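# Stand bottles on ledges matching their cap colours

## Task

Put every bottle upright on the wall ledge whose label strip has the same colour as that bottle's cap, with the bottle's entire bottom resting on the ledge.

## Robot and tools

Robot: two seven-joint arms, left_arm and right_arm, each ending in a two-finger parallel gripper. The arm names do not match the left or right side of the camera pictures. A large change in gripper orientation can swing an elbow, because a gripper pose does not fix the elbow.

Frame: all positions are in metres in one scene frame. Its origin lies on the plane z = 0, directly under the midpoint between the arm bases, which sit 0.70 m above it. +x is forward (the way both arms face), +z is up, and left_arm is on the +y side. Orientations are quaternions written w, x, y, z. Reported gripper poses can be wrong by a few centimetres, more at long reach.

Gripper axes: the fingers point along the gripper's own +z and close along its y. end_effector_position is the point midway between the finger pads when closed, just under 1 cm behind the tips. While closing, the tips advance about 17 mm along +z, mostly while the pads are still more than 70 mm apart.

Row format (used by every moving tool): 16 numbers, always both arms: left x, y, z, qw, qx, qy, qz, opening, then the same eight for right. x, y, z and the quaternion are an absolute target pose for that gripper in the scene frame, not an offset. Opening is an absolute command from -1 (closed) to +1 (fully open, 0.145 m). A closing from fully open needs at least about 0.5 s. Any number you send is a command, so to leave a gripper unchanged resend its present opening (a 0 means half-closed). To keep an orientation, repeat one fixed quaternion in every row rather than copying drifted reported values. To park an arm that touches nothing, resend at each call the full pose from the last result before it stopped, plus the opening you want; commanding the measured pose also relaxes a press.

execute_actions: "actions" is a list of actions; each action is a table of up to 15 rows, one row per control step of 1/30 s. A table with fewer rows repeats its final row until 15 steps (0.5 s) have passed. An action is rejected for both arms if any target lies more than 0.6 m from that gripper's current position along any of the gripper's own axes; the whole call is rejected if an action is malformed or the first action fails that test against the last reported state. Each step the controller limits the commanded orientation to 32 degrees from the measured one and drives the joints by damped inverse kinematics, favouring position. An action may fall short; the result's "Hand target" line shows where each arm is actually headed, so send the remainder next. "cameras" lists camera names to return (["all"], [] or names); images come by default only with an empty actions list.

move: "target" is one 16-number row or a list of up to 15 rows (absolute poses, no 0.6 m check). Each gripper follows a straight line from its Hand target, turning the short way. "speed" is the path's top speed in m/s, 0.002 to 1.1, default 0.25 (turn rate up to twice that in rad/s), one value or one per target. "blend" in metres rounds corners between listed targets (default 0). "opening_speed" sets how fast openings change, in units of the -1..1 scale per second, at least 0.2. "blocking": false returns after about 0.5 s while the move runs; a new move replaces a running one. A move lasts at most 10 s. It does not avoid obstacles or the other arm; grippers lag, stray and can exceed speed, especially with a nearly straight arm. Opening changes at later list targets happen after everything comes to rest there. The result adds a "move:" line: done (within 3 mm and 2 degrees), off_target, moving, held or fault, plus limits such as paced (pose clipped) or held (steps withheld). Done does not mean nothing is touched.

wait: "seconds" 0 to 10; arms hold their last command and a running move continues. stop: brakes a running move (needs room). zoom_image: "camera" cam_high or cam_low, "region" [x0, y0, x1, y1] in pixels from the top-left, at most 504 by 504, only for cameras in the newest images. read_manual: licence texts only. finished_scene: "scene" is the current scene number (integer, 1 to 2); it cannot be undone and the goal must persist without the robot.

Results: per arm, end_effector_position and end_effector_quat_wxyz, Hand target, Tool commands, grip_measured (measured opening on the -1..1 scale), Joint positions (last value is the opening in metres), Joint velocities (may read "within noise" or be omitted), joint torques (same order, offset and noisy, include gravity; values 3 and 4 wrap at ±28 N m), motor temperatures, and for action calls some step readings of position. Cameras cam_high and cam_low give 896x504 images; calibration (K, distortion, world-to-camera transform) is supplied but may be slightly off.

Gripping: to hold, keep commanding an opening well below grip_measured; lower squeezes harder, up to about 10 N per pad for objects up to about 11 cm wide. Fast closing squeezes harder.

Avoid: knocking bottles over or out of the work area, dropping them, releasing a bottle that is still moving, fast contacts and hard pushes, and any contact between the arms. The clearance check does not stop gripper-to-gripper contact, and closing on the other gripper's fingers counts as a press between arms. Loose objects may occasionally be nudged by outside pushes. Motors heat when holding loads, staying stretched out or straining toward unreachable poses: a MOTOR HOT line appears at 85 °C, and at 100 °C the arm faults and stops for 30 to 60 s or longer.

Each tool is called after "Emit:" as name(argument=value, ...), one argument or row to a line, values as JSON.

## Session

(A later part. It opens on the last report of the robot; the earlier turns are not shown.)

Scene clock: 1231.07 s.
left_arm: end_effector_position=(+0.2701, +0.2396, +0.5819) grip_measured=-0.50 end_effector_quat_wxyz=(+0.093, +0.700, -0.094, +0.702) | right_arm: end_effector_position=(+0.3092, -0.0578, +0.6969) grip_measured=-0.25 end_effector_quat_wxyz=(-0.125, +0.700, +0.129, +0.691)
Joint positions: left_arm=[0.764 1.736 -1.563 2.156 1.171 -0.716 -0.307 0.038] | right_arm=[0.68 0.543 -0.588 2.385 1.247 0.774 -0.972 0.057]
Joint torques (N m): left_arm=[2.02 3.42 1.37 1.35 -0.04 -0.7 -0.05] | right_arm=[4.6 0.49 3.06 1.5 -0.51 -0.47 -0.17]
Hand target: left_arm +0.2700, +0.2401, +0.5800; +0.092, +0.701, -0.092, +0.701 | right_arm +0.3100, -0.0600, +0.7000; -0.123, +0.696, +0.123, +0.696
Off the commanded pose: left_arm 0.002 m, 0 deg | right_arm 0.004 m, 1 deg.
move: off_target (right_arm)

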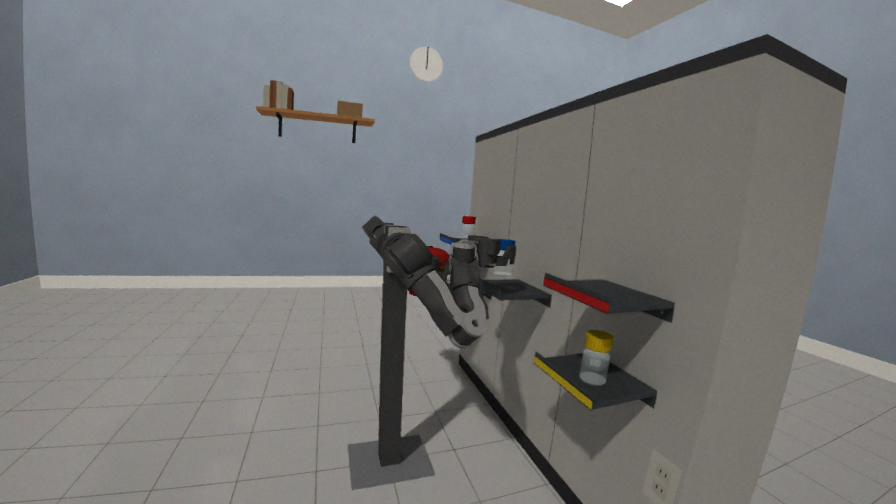

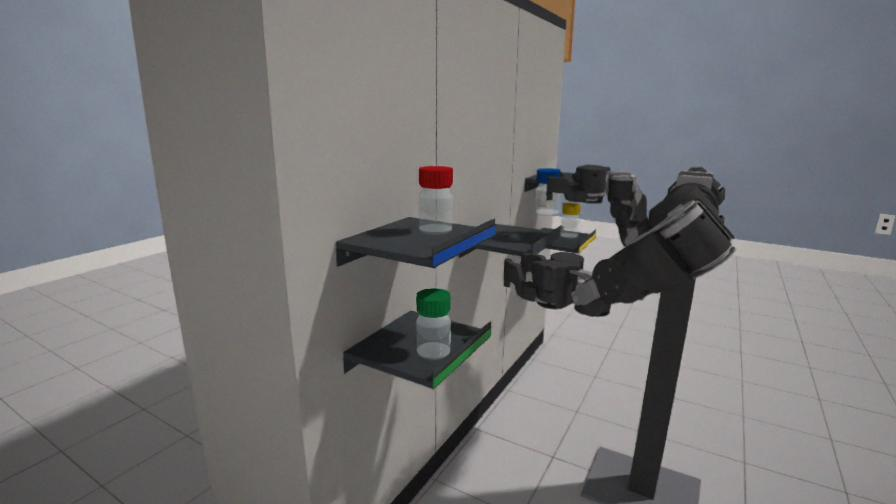

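Emit:
move(
  target=[
    [0.27,0.24,0.58,0.0923,0.701,-0.0923,0.701,-0.5,0.36,0.035,0.695,-0.1228,0.6963,0.1228,0.6963,-0.5],
    [0.27,0.24,0.58,0.0923,0.701,-0.0923,0.701,-0.5,0.36,0.05,0.635,-0.1228,0.6963,0.1228,0.6963,-0.5],
  ],
  speed=[0.12,0.06],
  cameras=["all"],
)

Emit:
zoom_image(
  camera="cam_high",
  region=[420, 210, 560, 310],
)

Emit:
zoom_image(
  camera="cam_low",
  region=[420, 150, 620, 290],
)

Scene clock: 1241.63 s.
left_arm: end_effector_position=(+0.2701, +0.2396, +0.5819) grip_measured=-0.50 end_effector_quat_wxyz=(+0.093, +0.700, -0.094, +0.702) | right_arm: end_effector_position=(+0.3603, +0.0472, +0.6438) grip_measured=-0.25 end_effector_quat_wxyz=(-0.122, +0.686, +0.114, +0.708)
Joint positions: left_arm=[0.764 1.736 -1.563 2.156 1.171 -0.716 -0.307 0.038] | right_arm=[0.788 0.182 -1.042 1.866 0.827 0.431 -0.95 0.057]
Joint torques (N m): left_arm=[2.02 3.42 1.37 1.35 -0.04 -0.7 -0.06] | right_arm=[3.97 -1.36 1.47 1.32 0.15 0.04 0.29]
Hand target: left_arm +0.2700, +0.2401, +0.5800; +0.092, +0.701, -0.092, +0.701 | right_arm +0.3598, +0.0499, +0.6350; -0.123, +0.696, +0.123, +0.696
Off the commanded pose: left_arm 0.002 m, 0 deg | right_arm 0.009 m, 2 deg.
move: off_target (right_arm)

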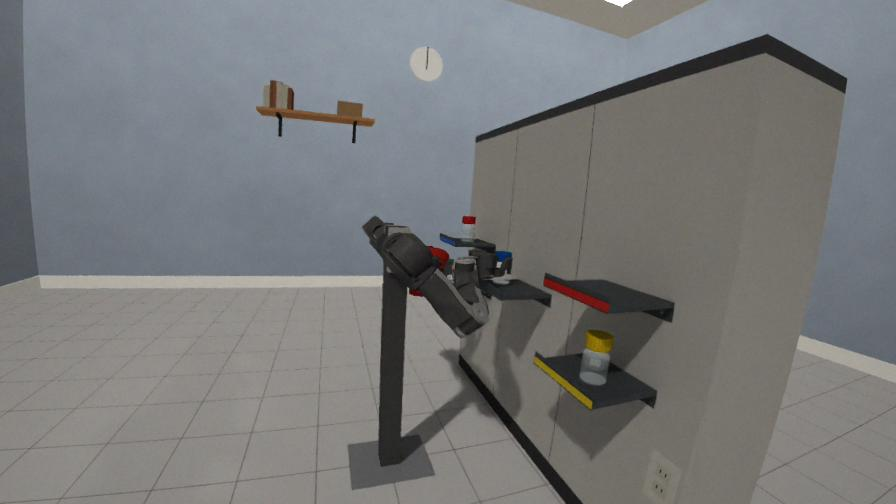

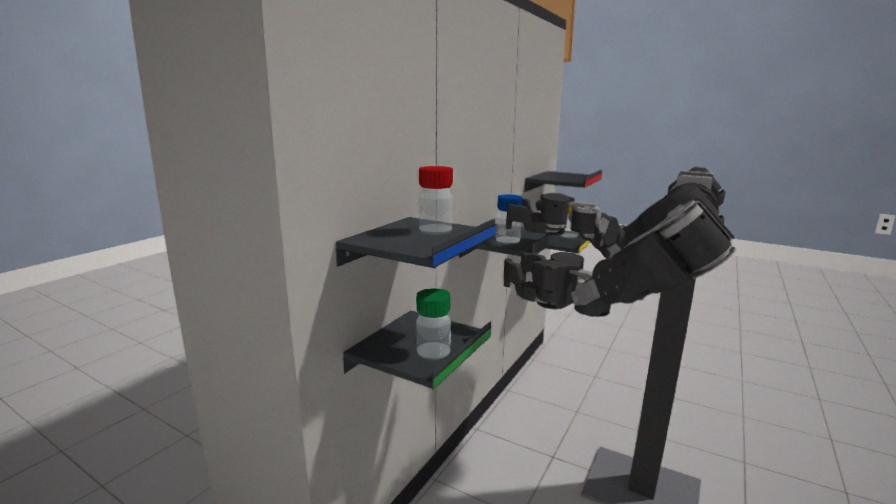

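Scaled by 3.600 from the camera's 896x504 image, which has a finer 1280x720 frame.

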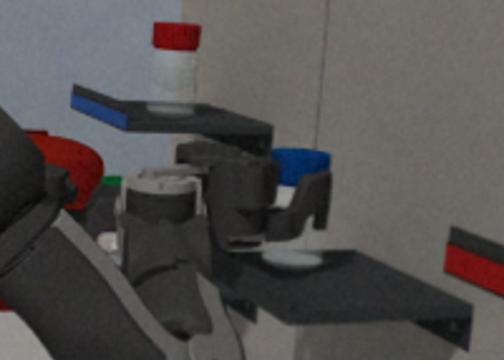

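Scaled by 2.520 from the camera's 896x504 image, which has a finer 1280x720 frame.

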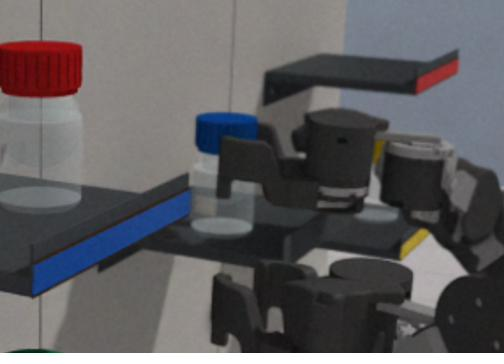

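Emit:
move(
  target=[
    [0.27,0.24,0.58,0.0923,0.701,-0.0923,0.701,-0.5,0.36,0.048,0.644,-0.1228,0.6963,0.1228,0.6963,-0.5],
    [0.27,0.24,0.58,0.0923,0.701,-0.0923,0.701,-0.5,0.36,0.048,0.644,-0.1228,0.6963,0.1228,0.6963,0.3],
    [0.27,0.24,0.58,0.0923,0.701,-0.0923,0.701,-0.5,0.295,0.022,0.665,-0.1228,0.6963,0.1228,0.6963,0.3],
    [0.27,0.24,0.58,0.0923,0.701,-0.0923,0.701,-0.5,0.31,-0.1,0.68,-0.0923,0.701,0.0923,0.701,-0.2],
    [0.31,0.19,0.66,0.0923,0.701,-0.0923,0.701,0.3,0.32,-0.2,0.6,-0.0923,0.701,0.0923,0.701,-0.2],
    [0.30,0.063,0.665,0.1228,0.6963,-0.1228,0.6963,0.4,0.32,-0.2,0.6,-0.0923,0.701,0.0923,0.701,-0.2],
  ],
  speed=0.17,
  opening_speed=1,
  cameras=["all"],
)

Emit:
zoom_image(
  camera="cam_high",
  region=[420, 210, 560, 310],
)

Emit:
zoom_image(
  camera="cam_low",
  region=[420, 150, 620, 290],
)

Scene clock: 1267.23 s.
left_arm: end_effector_position=(+0.2993, +0.0620, +0.6657) grip_measured=+0.40 end_effector_quat_wxyz=(+0.126, +0.695, -0.124, +0.697) | right_arm: end_effector_position=(+0.3198, -0.2006, +0.5976) grip_measured=-0.20 end_effector_quat_wxyz=(-0.091, +0.704, +0.090, +0.698)
Joint positions: left_arm=[1.085 0.936 -1.281 2.422 1.301 0.134 -1.07 0.105] | right_arm=[-0.24 1.2 -0.113 2.144 1.074 -0.086 -0.315 0.061]
Joint torques (N m): left_arm=[5.74 1.04 2 1.29 -0.37 -0.28 -0.05] | right_arm=[3.05 5.58 4.11 2.25 -0.12 -0.57 0.16]
Hand target: left_arm +0.3000, +0.0630, +0.6651; +0.123, +0.696, -0.123, +0.697 | right_arm +0.3200, -0.2000, +0.6000; -0.092, +0.701, +0.092, +0.701
Off the commanded pose: left_arm 0.001 m, 0 deg | right_arm 0.003 m, 1 deg.
move: done

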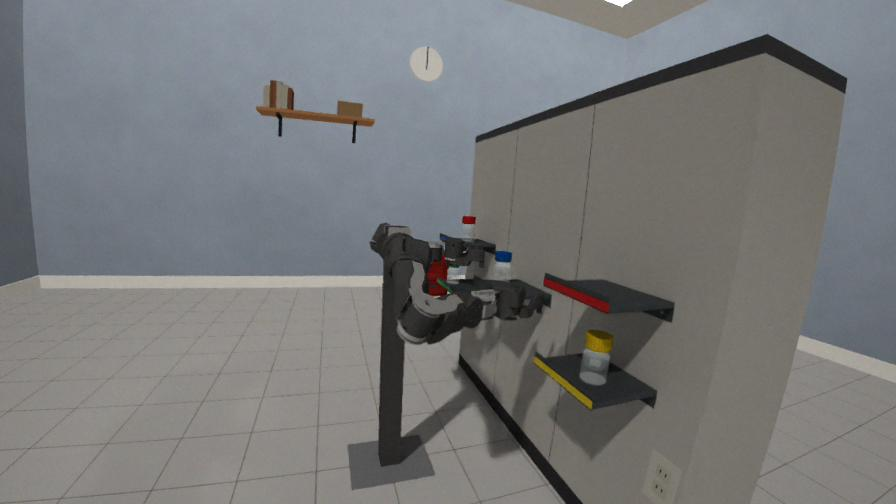

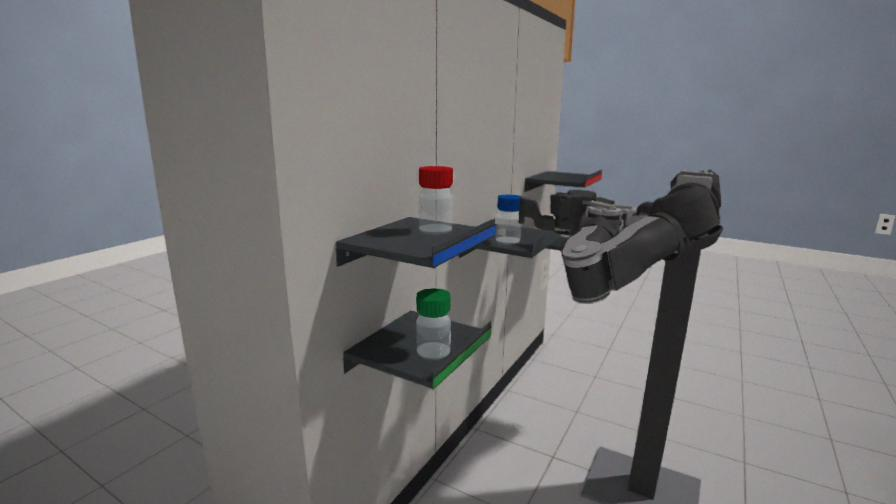

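Scaled by 3.600 from the camera's 896x504 image, which has a finer 1280x720 frame.

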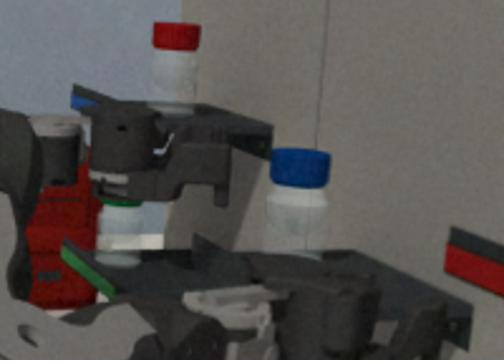

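Scaled by 2.520 from the camera's 896x504 image, which has a finer 1280x720 frame.

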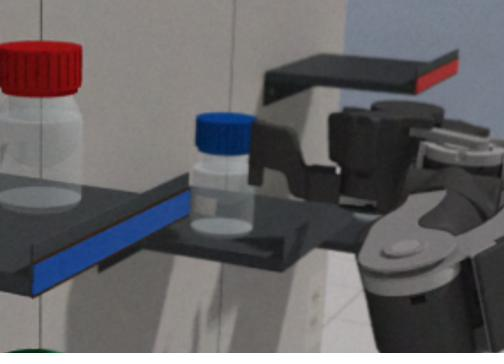

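Emit:
move(
  target=[
    [0.36,0.041,0.64,0.1228,0.6963,-0.1228,0.6963,0.4,0.32,-0.2,0.6,-0.0923,0.701,0.0923,0.701,-0.2],
    [0.36,0.041,0.64,0.1228,0.6963,-0.1228,0.6963,-0.5,0.32,-0.2,0.6,-0.0923,0.701,0.0923,0.701,-0.2],
    [0.36,0.041,0.69,0.1228,0.6963,-0.1228,0.6963,-0.5,0.32,-0.2,0.6,-0.0923,0.701,0.0923,0.701,-0.2],
    [0.30,0.1,0.72,0.1228,0.6963,-0.1228,0.6963,-0.5,0.32,-0.2,0.6,-0.0923,0.701,0.0923,0.701,-0.2],
    [0.27,0.22,0.78,0.1228,0.6963,-0.1228,0.6963,-0.5,0.32,-0.2,0.6,-0.0923,0.701,0.0923,0.701,-0.2],
  ],
  speed=0.12,
  opening_speed=0.8,
  cameras=["all"],
)

Scene clock: 1300.63 s.
left_arm: end_effector_position=(+0.2703, +0.2206, +0.7774) grip_measured=-0.28 end_effector_quat_wxyz=(+0.080, +0.648, -0.196, +0.732) | right_arm: end_effector_position=(+0.3198, -0.2006, +0.5976) grip_measured=-0.20 end_effector_quat_wxyz=(-0.091, +0.704, +0.090, +0.698)
Joint positions: left_arm=[1.985 1.861 -1.495 2.24 1.585 0.355 0.051 0.055] | right_arm=[-0.24 1.2 -0.113 2.144 1.074 -0.086 -0.315 0.061]
Joint torques (N m): left_arm=[2.52 -2.57 2.89 -1.31 0.15 -0.82 0.07] | right_arm=[3.02 5.47 4.08 2.35 -0.11 -0.58 0.18]
Hand target: left_arm +0.2701, +0.2201, +0.7797; +0.082, +0.644, -0.198, +0.735 | right_arm +0.3200, -0.2000, +0.6000; -0.092, +0.701, +0.092, +0.701
Off the commanded pose: left_arm 0.003 m, 12 deg | right_arm 0.003 m, 1 deg.
joint sent to its limit (left arm) — joint 1 (shoulder pitch), upper limit; joint 5 (forearm roll), upper limit. The joint targets are off in orientation, not in position.
move: off_target (left_arm)

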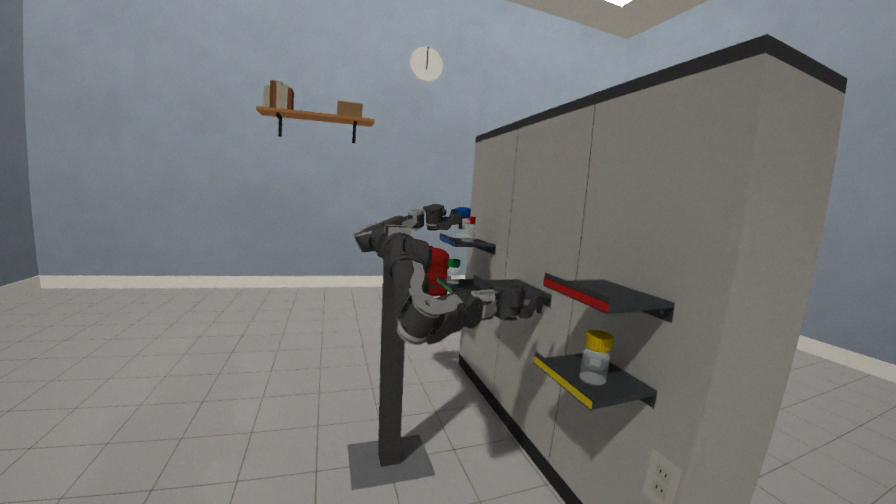

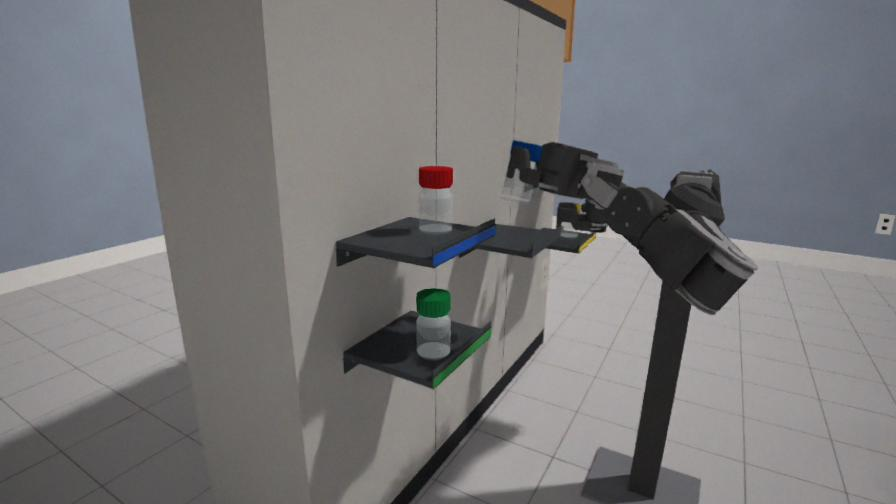

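Emit:
move(
  target=[
    [0.35,0.2,0.765,0.0617,0.7044,-0.0617,0.7044,-0.5,0.32,-0.2,0.6,-0.0923,0.701,0.0923,0.701,-0.2],
  ],
  speed=0.12,
  cameras=["cam_low"],
)

Scene clock: 1307.97 s.
left_arm: end_effector_position=(+0.3501, +0.1992, +0.7632) grip_measured=-0.28 end_effector_quat_wxyz=(+0.060, +0.707, -0.066, +0.702) | right_arm: end_effector_position=(+0.3198, -0.2006, +0.5976) grip_measured=-0.20 end_effector_quat_wxyz=(-0.091, +0.704, +0.090, +0.698)
Joint positions: left_arm=[0.814 1.085 -0.249 2.113 1.584 0.706 -0.628 0.055] | right_arm=[-0.24 1.2 -0.113 2.144 1.074 -0.086 -0.315 0.061]
Joint torques (N m): left_arm=[5.97 2.49 3.25 0.39 -0.06 -0.72 -0.07] | right_arm=[2.94 5.53 4.12 2.28 -0.11 -0.55 0.16]
Hand target: left_arm +0.3500, +0.2000, +0.7650; +0.062, +0.704, -0.062, +0.705 | right_arm +0.3200, -0.2000, +0.6000; -0.092, +0.701, +0.092, +0.701
Off the commanded pose: left_arm 0.002 m, 1 deg | right_arm 0.003 m, 1 deg.
joint sent to its limit (left arm) — joint 5 (forearm roll), upper limit. The joint targets still meet the commanded pose.
move: done
Images, in order (width x height): cam_low 896x504.

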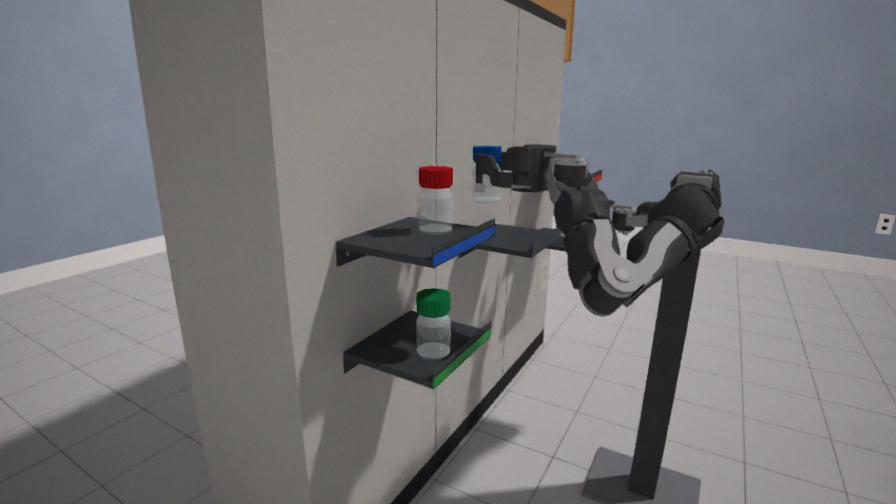

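Emit:
move(
  target=[
    [0.275,0.3,0.785,0.1228,0.6963,-0.1228,0.6963,-0.5,0.32,-0.2,0.6,-0.0923,0.701,0.0923,0.701,-0.2],
    [0.265,0.44,0.785,0.0923,0.701,-0.0923,0.701,-0.5,0.32,-0.2,0.6,-0.0923,0.701,0.0923,0.701,-0.2],
    [0.34,0.452,0.782,0.0617,0.7044,-0.0617,0.7044,-0.5,0.32,-0.2,0.6,-0.0923,0.701,0.0923,0.701,-0.2],
  ],
  speed=0.14,
  cameras=["all"],
)

Emit:
zoom_image(
  camera="cam_high",
  region=[410, 190, 530, 260],
)

Emit:
zoom_image(
  camera="cam_low",
  region=[380, 120, 600, 270],
)

Scene clock: 1323.47 s.
left_arm: end_effector_position=(+0.3402, +0.4508, +0.7801) grip_measured=-0.28 end_effector_quat_wxyz=(+0.063, +0.709, -0.063, +0.700) | right_arm: end_effector_position=(+0.3198, -0.2006, +0.5976) grip_measured=-0.20 end_effector_quat_wxyz=(-0.091, +0.704, +0.090, +0.698)
Joint positions: left_arm=[-0.689 1.627 1.09 1.003 1.377 0.369 0.739 0.055] | right_arm=[-0.24 1.2 -0.113 2.144 1.074 -0.086 -0.315 0.061]
Joint torques (N m): left_arm=[4.5 7.37 3.02 0.79 0.65 -0.72 -0.05] | right_arm=[2.86 5.58 4.03 2.24 -0.09 -0.58 0.19]
Hand target: left_arm +0.3400, +0.4519, +0.7821; +0.062, +0.704, -0.062, +0.704 | right_arm +0.3200, -0.2000, +0.6000; -0.092, +0.701, +0.092, +0.701
Off the commanded pose: left_arm 0.002 m, 1 deg | right_arm 0.002 m, 1 deg.
move: done

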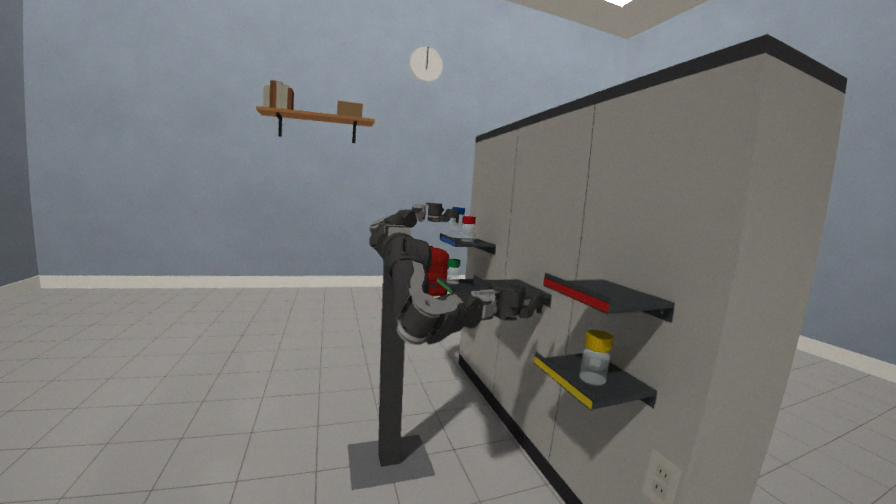

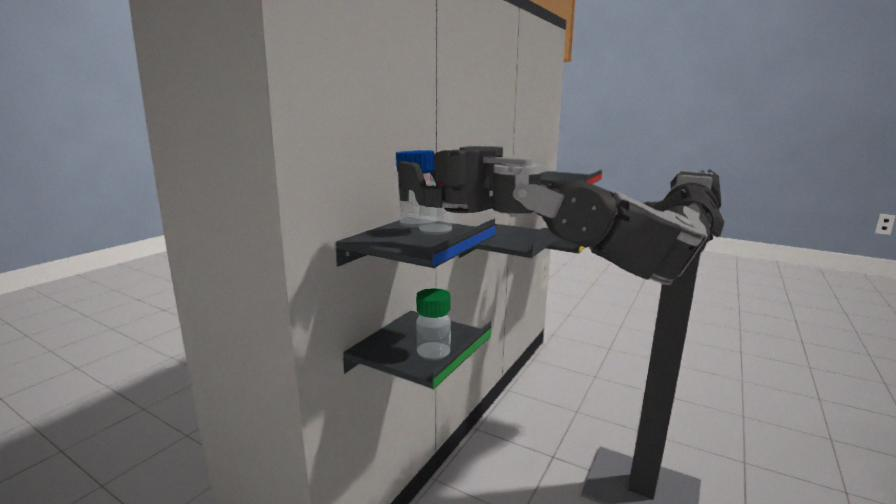

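Scaled by 4.200 from the camera's 896x504 image, which has a finer 1280x720 frame.

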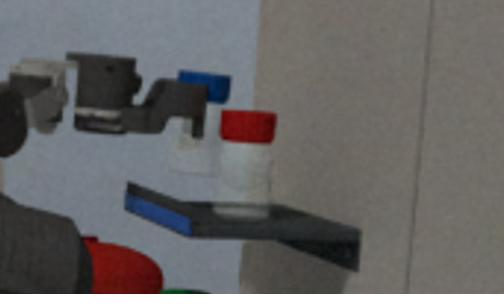

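Scaled by 2.291 from the camera's 896x504 image, which has a finer 1280x720 frame.

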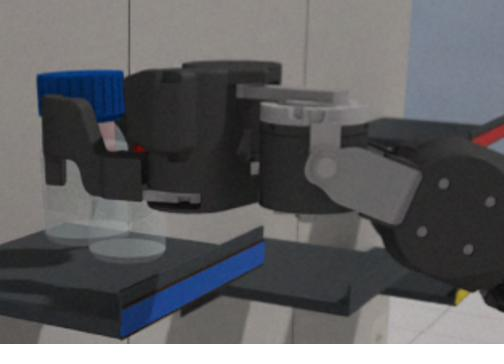

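Emit:
move(
  target=[
    [0.345,0.446,0.75,0.0617,0.7044,-0.0617,0.7044,-0.5,0.32,-0.2,0.6,-0.0923,0.701,0.0923,0.701,-0.2],
    [0.345,0.446,0.733,0.0617,0.7044,-0.0617,0.7044,-0.5,0.32,-0.2,0.6,-0.0923,0.701,0.0923,0.701,-0.2],
  ],
  speed=0.06,
  cameras=["all"],
)

Emit:
zoom_image(
  camera="cam_high",
  region=[410, 190, 530, 260],
)

Emit:
zoom_image(
  camera="cam_low",
  region=[330, 120, 550, 270],
)

Scene clock: 1336.77 s.
left_arm: end_effector_position=(+0.3447, +0.4445, +0.7444) grip_measured=-0.28 end_effector_quat_wxyz=(+0.063, +0.690, -0.066, +0.718) | right_arm: end_effector_position=(+0.3198, -0.2006, +0.5976) grip_measured=-0.20 end_effector_quat_wxyz=(-0.091, +0.704, +0.090, +0.698)
Joint positions: left_arm=[-0.812 1.558 1.044 1.097 1.474 0.166 0.674 0.055] | right_arm=[-0.24 1.2 -0.113 2.144 1.074 -0.086 -0.315 0.061]
Joint torques (N m): left_arm=[1.96 5.5 1.32 1.47 0.1 0.06 -0.04] | right_arm=[2.94 5.58 4.08 2.26 -0.1 -0.57 0.18]
Hand target: left_arm +0.3448, +0.4460, +0.7331; +0.062, +0.704, -0.062, +0.704 | right_arm +0.3200, -0.2000, +0.6000; -0.092, +0.701, +0.092, +0.701
Off the commanded pose: left_arm 0.012 m, 2 deg | right_arm 0.002 m, 1 deg.
move: off_target (left_arm)

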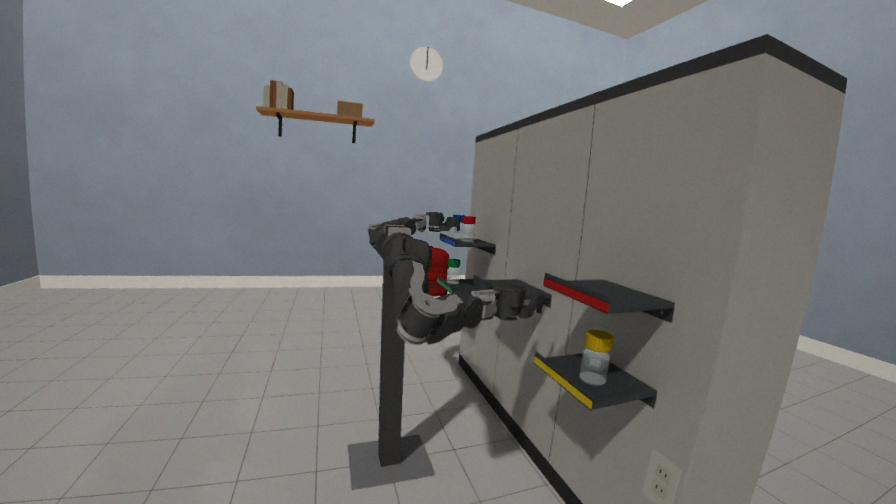

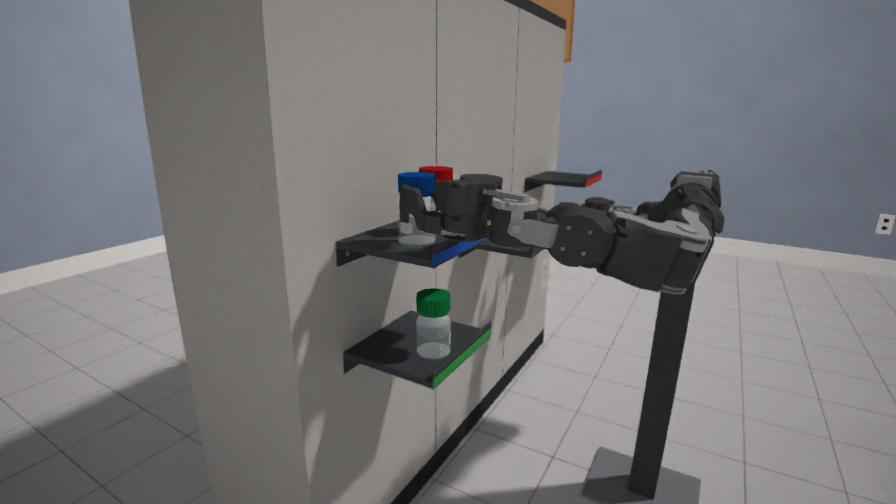

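Scaled by 4.200 from the camera's 896x504 image, which has a finer 1280x720 frame.

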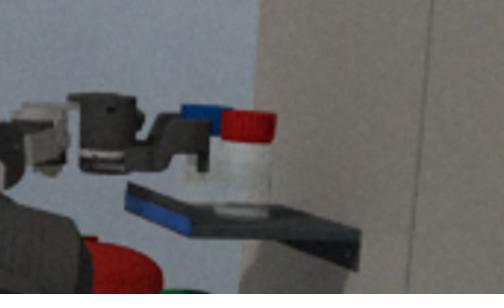

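Scaled by 2.291 from the camera's 896x504 image, which has a finer 1280x720 frame.

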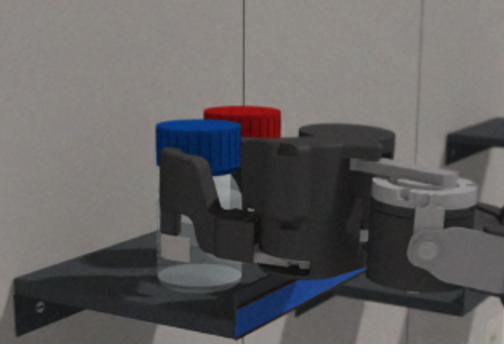

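Emit:
move(
  target=[
    [0.345,0.446,0.762,0.0617,0.7044,-0.0617,0.7044,-0.5,0.32,-0.2,0.6,-0.0923,0.701,0.0923,0.701,-0.2],
    [0.323,0.452,0.762,0.0617,0.7044,-0.0617,0.7044,-0.5,0.32,-0.2,0.6,-0.0923,0.701,0.0923,0.701,-0.2],
    [0.323,0.452,0.738,0.0617,0.7044,-0.0617,0.7044,-0.5,0.32,-0.2,0.6,-0.0923,0.701,0.0923,0.701,-0.2],
  ],
  speed=0.08,
  cameras=["all"],
)

Emit:
zoom_image(
  camera="cam_low",
  region=[330, 120, 550, 270],
)

Scene clock: 1368.63 s.
left_arm: end_effector_position=(+0.3229, +0.4510, +0.7456) grip_measured=-0.28 end_effector_quat_wxyz=(+0.062, +0.695, -0.066, +0.713) | right_arm: end_effector_position=(+0.3198, -0.2006, +0.5976) grip_measured=-0.20 end_effector_quat_wxyz=(-0.091, +0.704, +0.090, +0.698)
Joint positions: left_arm=[-0.729 1.471 1.088 1.136 1.357 0.264 0.725 0.055] | right_arm=[-0.24 1.2 -0.113 2.144 1.074 -0.086 -0.315 0.061]
Joint torques (N m): left_arm=[2.04 6.21 1.87 1.81 0.26 -0.11 0] | right_arm=[2.94 5.63 4.07 2.22 -0.1 -0.58 0.17]
Hand target: left_arm +0.3229, +0.4520, +0.7381; +0.062, +0.704, -0.062, +0.704 | right_arm +0.3200, -0.2000, +0.6000; -0.092, +0.701, +0.092, +0.701
Off the commanded pose: left_arm 0.008 m, 2 deg | right_arm 0.002 m, 1 deg.
move: off_target (left_arm)

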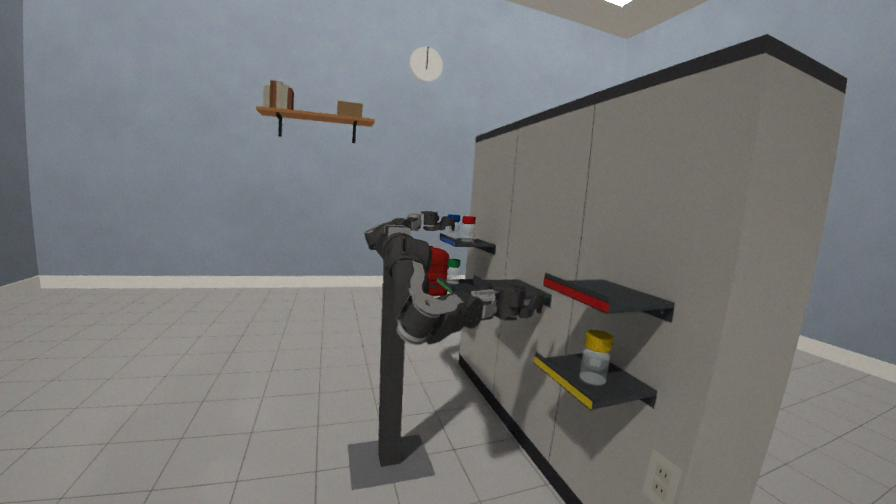

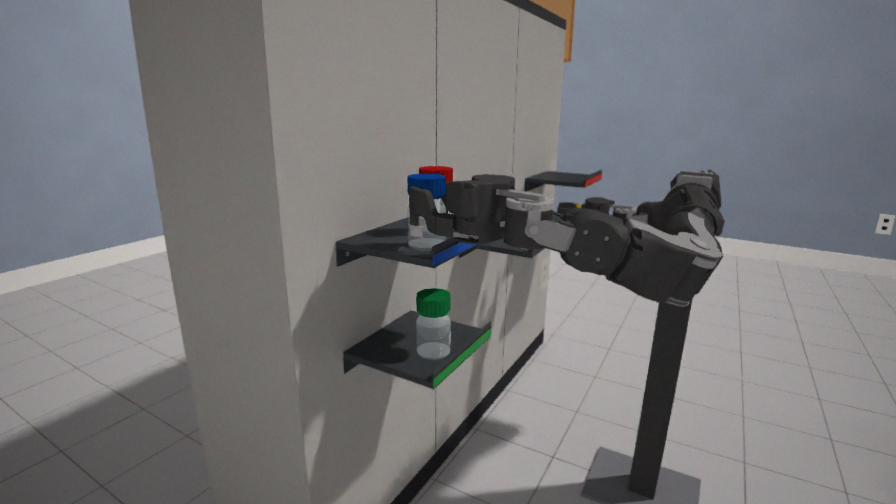

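Scaled by 2.291 from the camera's 896x504 image, which has a finer 1280x720 frame.

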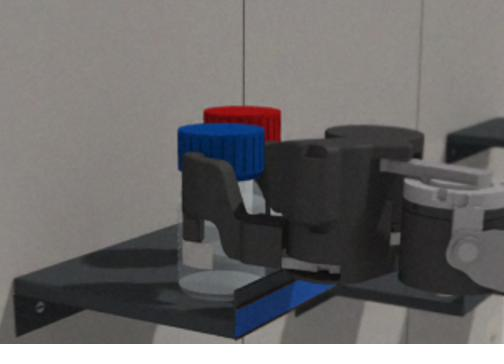

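Emit:
move(
  target=[
    [0.323,0.452,0.762,0.0617,0.7044,-0.0617,0.7044,-0.5,0.32,-0.2,0.6,-0.0923,0.701,0.0923,0.701,-0.2],
    [0.326,0.443,0.762,0.0617,0.7044,-0.0617,0.7044,-0.5,0.32,-0.2,0.6,-0.0923,0.701,0.0923,0.701,-0.2],
    [0.326,0.443,0.74,0.0617,0.7044,-0.0617,0.7044,-0.5,0.32,-0.2,0.6,-0.0923,0.701,0.0923,0.701,-0.2],
    [0.326,0.443,0.745,0.0617,0.7044,-0.0617,0.7044,-0.5,0.32,-0.2,0.6,-0.0923,0.701,0.0923,0.701,-0.2],
    [0.326,0.443,0.745,0.0617,0.7044,-0.0617,0.7044,0.2,0.32,-0.2,0.6,-0.0923,0.701,0.0923,0.701,-0.2],
    [0.25,0.456,0.755,0.0617,0.7044,-0.0617,0.7044,0.2,0.32,-0.2,0.6,-0.0923,0.701,0.0923,0.701,-0.2],
  ],
  speed=0.08,
  opening_speed=0.8,
  cameras=["all"],
)

Emit:
zoom_image(
  camera="cam_low",
  region=[330, 120, 550, 270],
)

Emit:
zoom_image(
  camera="cam_high",
  region=[410, 190, 530, 260],
)

Scene clock: 1392.00 s.
left_arm: end_effector_position=(+0.2505, +0.4568, +0.7557) grip_measured=+0.20 end_effector_quat_wxyz=(+0.060, +0.703, -0.060, +0.706) | right_arm: end_effector_position=(+0.3198, -0.2006, +0.5976) grip_measured=-0.20 end_effector_quat_wxyz=(-0.091, +0.704, +0.090, +0.698)
Joint positions: left_arm=[-0.765 1.239 1.455 1.294 1.103 0.533 0.893 0.09] | right_arm=[-0.24 1.2 -0.113 2.144 1.074 -0.086 -0.315 0.061]
Joint torques (N m): left_arm=[1.17 6.53 2.91 2.41 0.41 -0.27 0.24] | right_arm=[2.89 5.5 4.03 2.18 -0.11 -0.56 0.17]
Hand target: left_arm +0.2500, +0.4560, +0.7549; +0.062, +0.704, -0.062, +0.704 | right_arm +0.3200, -0.2000, +0.6000; -0.092, +0.701, +0.092, +0.701
Off the commanded pose: left_arm 0.001 m, 0 deg | right_arm 0.002 m, 1 deg.
move: done

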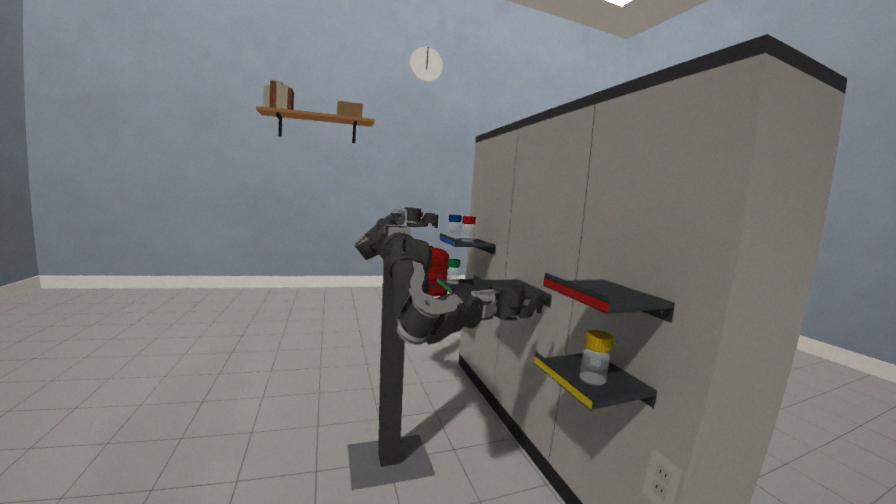

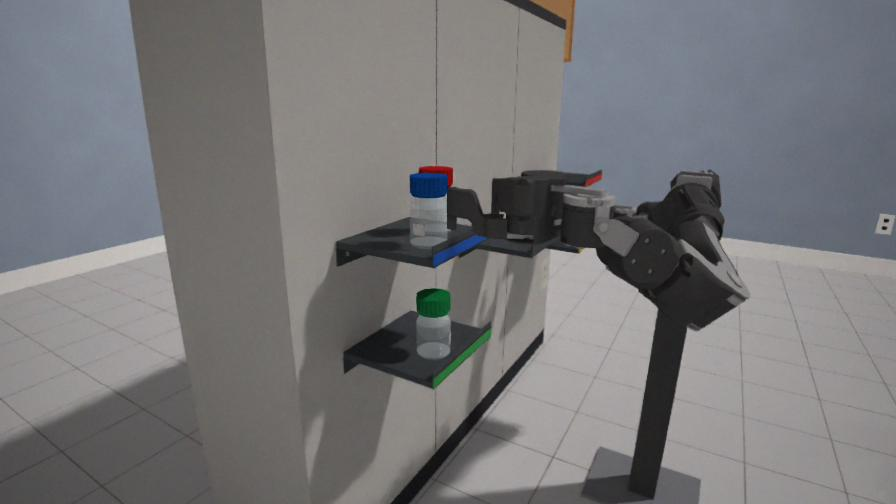

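Scaled by 2.291 from the camera's 896x504 image, which has a finer 1280x720 frame.

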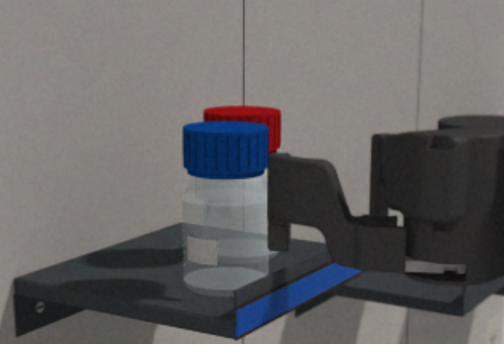

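Scaled by 4.200 from the camera's 896x504 image, which has a finer 1280x720 frame.

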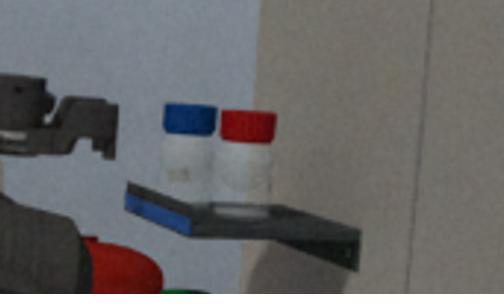

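Emit:
move(
  target=[
    [0.24,0.42,0.765,0,0.7071,0,0.7071,-0.4,0.32,-0.2,0.6,-0.0923,0.701,0.0923,0.701,-0.2],
    [0.25,0.325,0.765,-0.0617,0.7044,0.0617,0.7044,-0.4,0.32,-0.2,0.6,-0.0923,0.701,0.0923,0.701,-0.2],
    [0.282,0.327,0.76,-0.0923,0.701,0.0923,0.701,-0.4,0.32,-0.2,0.6,-0.0923,0.701,0.0923,0.701,-0.2],
  ],
  speed=0.15,
  cameras=["all"],
)

Emit:
zoom_image(
  camera="cam_low",
  region=[330, 120, 550, 270],
)

Emit:
zoom_image(
  camera="cam_high",
  region=[410, 190, 530, 260],
)

Scene clock: 1417.03 s.
left_arm: end_effector_position=(+0.2819, +0.3268, +0.7611) grip_measured=-0.40 end_effector_quat_wxyz=(-0.094, +0.695, +0.088, +0.707) | right_arm: end_effector_position=(+0.3198, -0.2006, +0.5976) grip_measured=-0.20 end_effector_quat_wxyz=(-0.091, +0.704, +0.090, +0.698)
Joint positions: left_arm=[-0.13 1.136 0.83 2.234 1.584 0.781 -0.703 0.046] | right_arm=[-0.24 1.2 -0.113 2.144 1.074 -0.086 -0.315 0.061]
Joint torques (N m): left_arm=[3.52 5.37 1.26 0.57 -0.06 -0.48 -0.07] | right_arm=[2.99 5.63 4.05 2.26 -0.11 -0.57 0.19]
Hand target: left_arm +0.2821, +0.3271, +0.7599; -0.094, +0.697, +0.089, +0.706 | right_arm +0.3200, -0.2000, +0.6000; -0.092, +0.701, +0.092, +0.701
Off the commanded pose: left_arm 0.001 m, 1 deg | right_arm 0.002 m, 1 deg.
joint sent to its limit (left arm) — joint 5 (forearm roll), upper limit; joint 6 (wrist pitch), upper limit. The joint targets still meet the commanded pose.
move: done

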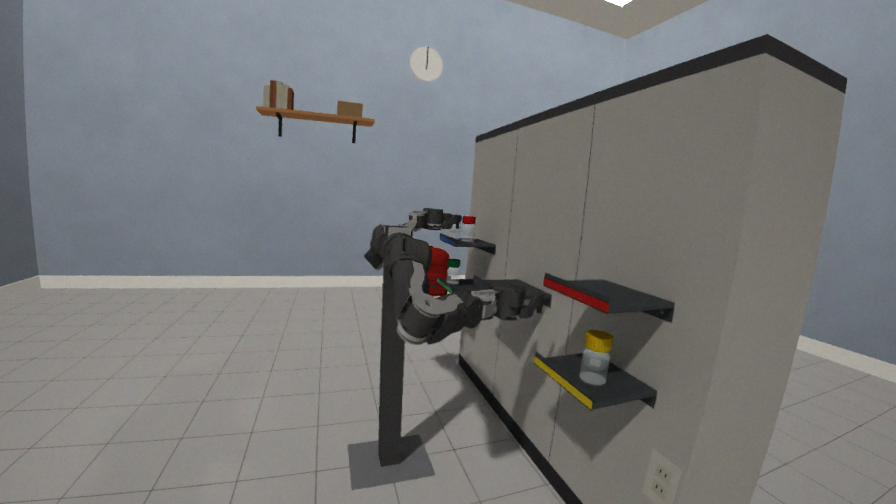

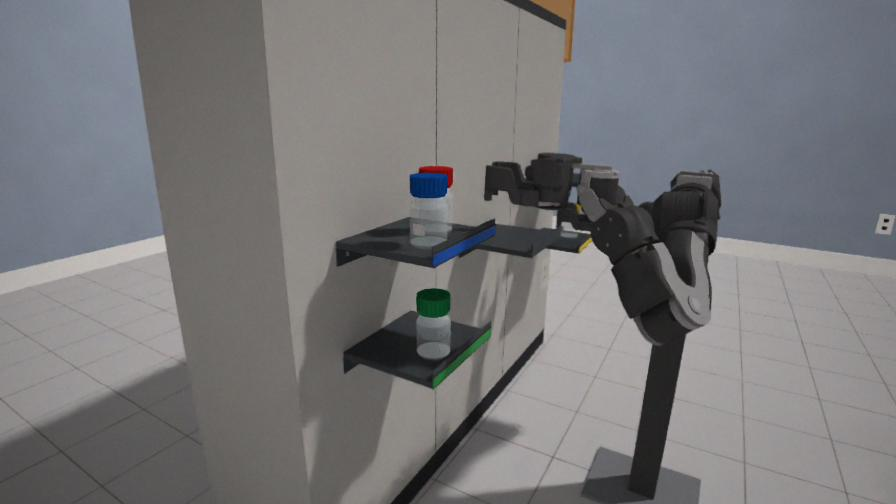

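Scaled by 2.291 from the camera's 896x504 image, which has a finer 1280x720 frame.

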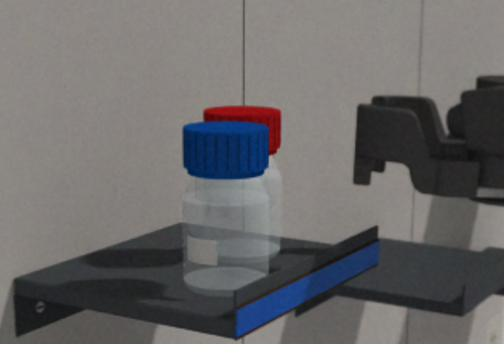

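Scaled by 4.200 from the camera's 896x504 image, which has a finer 1280x720 frame.

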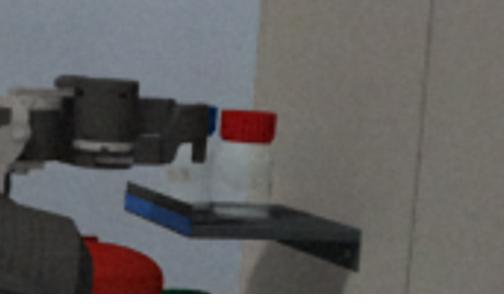

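Emit:
move(
  target=[
    [0.282,0.327,0.755,-0.0923,0.701,0.0923,0.701,0.3,0.32,-0.2,0.6,-0.0923,0.701,0.0923,0.701,-0.2],
    [0.345,0.3443,0.742,-0.0923,0.701,0.0923,0.701,0.3,0.32,-0.2,0.6,-0.0923,0.701,0.0923,0.701,-0.2],
  ],
  speed=0.08,
  cameras=["all"],
)

Emit:
zoom_image(
  camera="cam_low",
  region=[380, 140, 520, 250],
)

Emit:
zoom_image(
  camera="cam_high",
  region=[420, 190, 510, 250],
)

Scene clock: 1428.20 s.
left_arm: end_effector_position=(+0.3445, +0.3455, +0.7427) grip_measured=+0.30 end_effector_quat_wxyz=(-0.094, +0.700, +0.095, +0.702) | right_arm: end_effector_position=(+0.3198, -0.2006, +0.5976) grip_measured=-0.20 end_effector_quat_wxyz=(-0.091, +0.704, +0.090, +0.698)
Joint positions: left_arm=[-0.004 1.396 0.366 1.958 1.539 0.397 -0.615 0.098] | right_arm=[-0.24 1.2 -0.113 2.144 1.074 -0.086 -0.315 0.061]
Joint torques (N m): left_arm=[4.63 7.03 2.3 0.69 -0.1 -0.64 0.21] | right_arm=[2.97 5.63 4.08 2.28 -0.1 -0.56 0.18]
Hand target: left_arm +0.3450, +0.3442, +0.7420; -0.092, +0.701, +0.092, +0.701 | right_arm +0.3200, -0.2000, +0.6000; -0.092, +0.701, +0.092, +0.701
Off the commanded pose: left_arm 0.002 m, 0 deg | right_arm 0.002 m, 1 deg.
move: done

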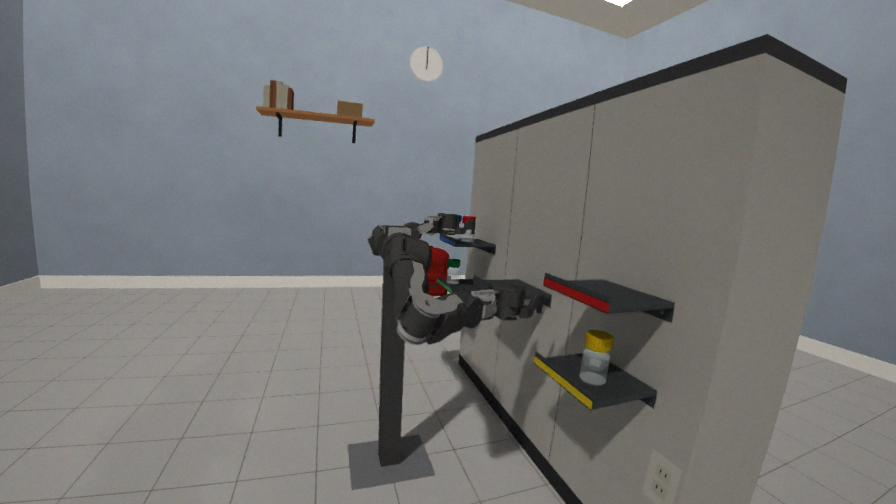

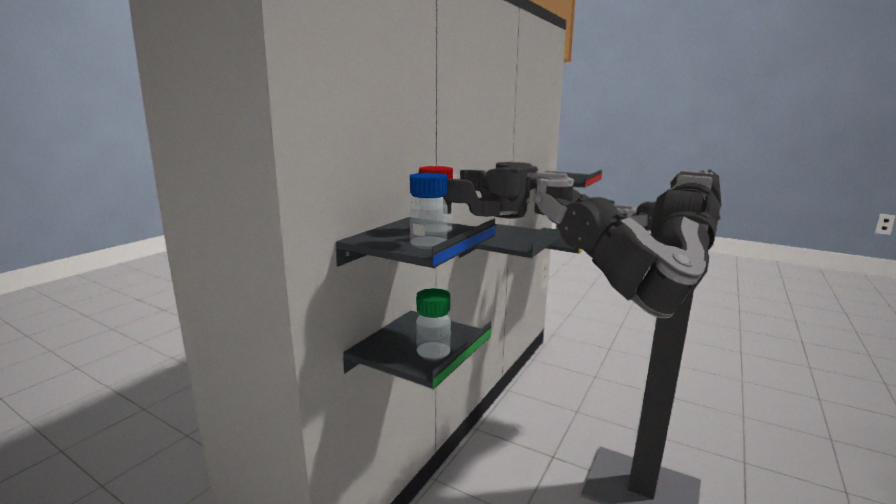

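Scaled by 3.600 from the camera's 896x504 image, which has a finer 1280x720 frame.

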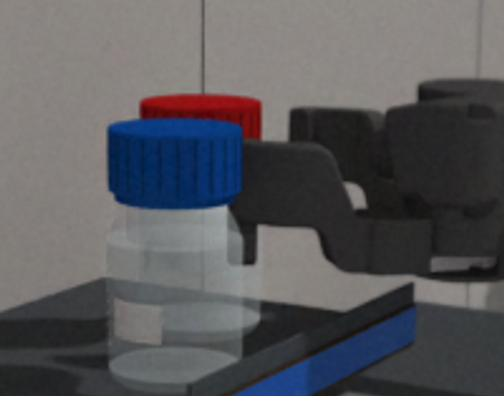

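Scaled by 5.600 from the camera's 896x504 image, which has a finer 1280x720 frame.

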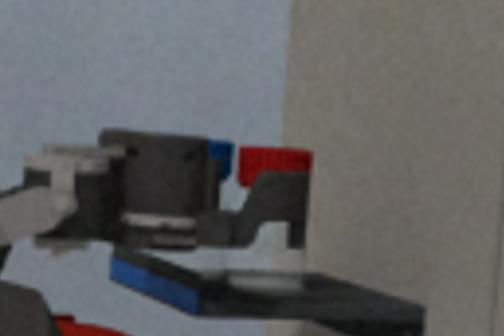

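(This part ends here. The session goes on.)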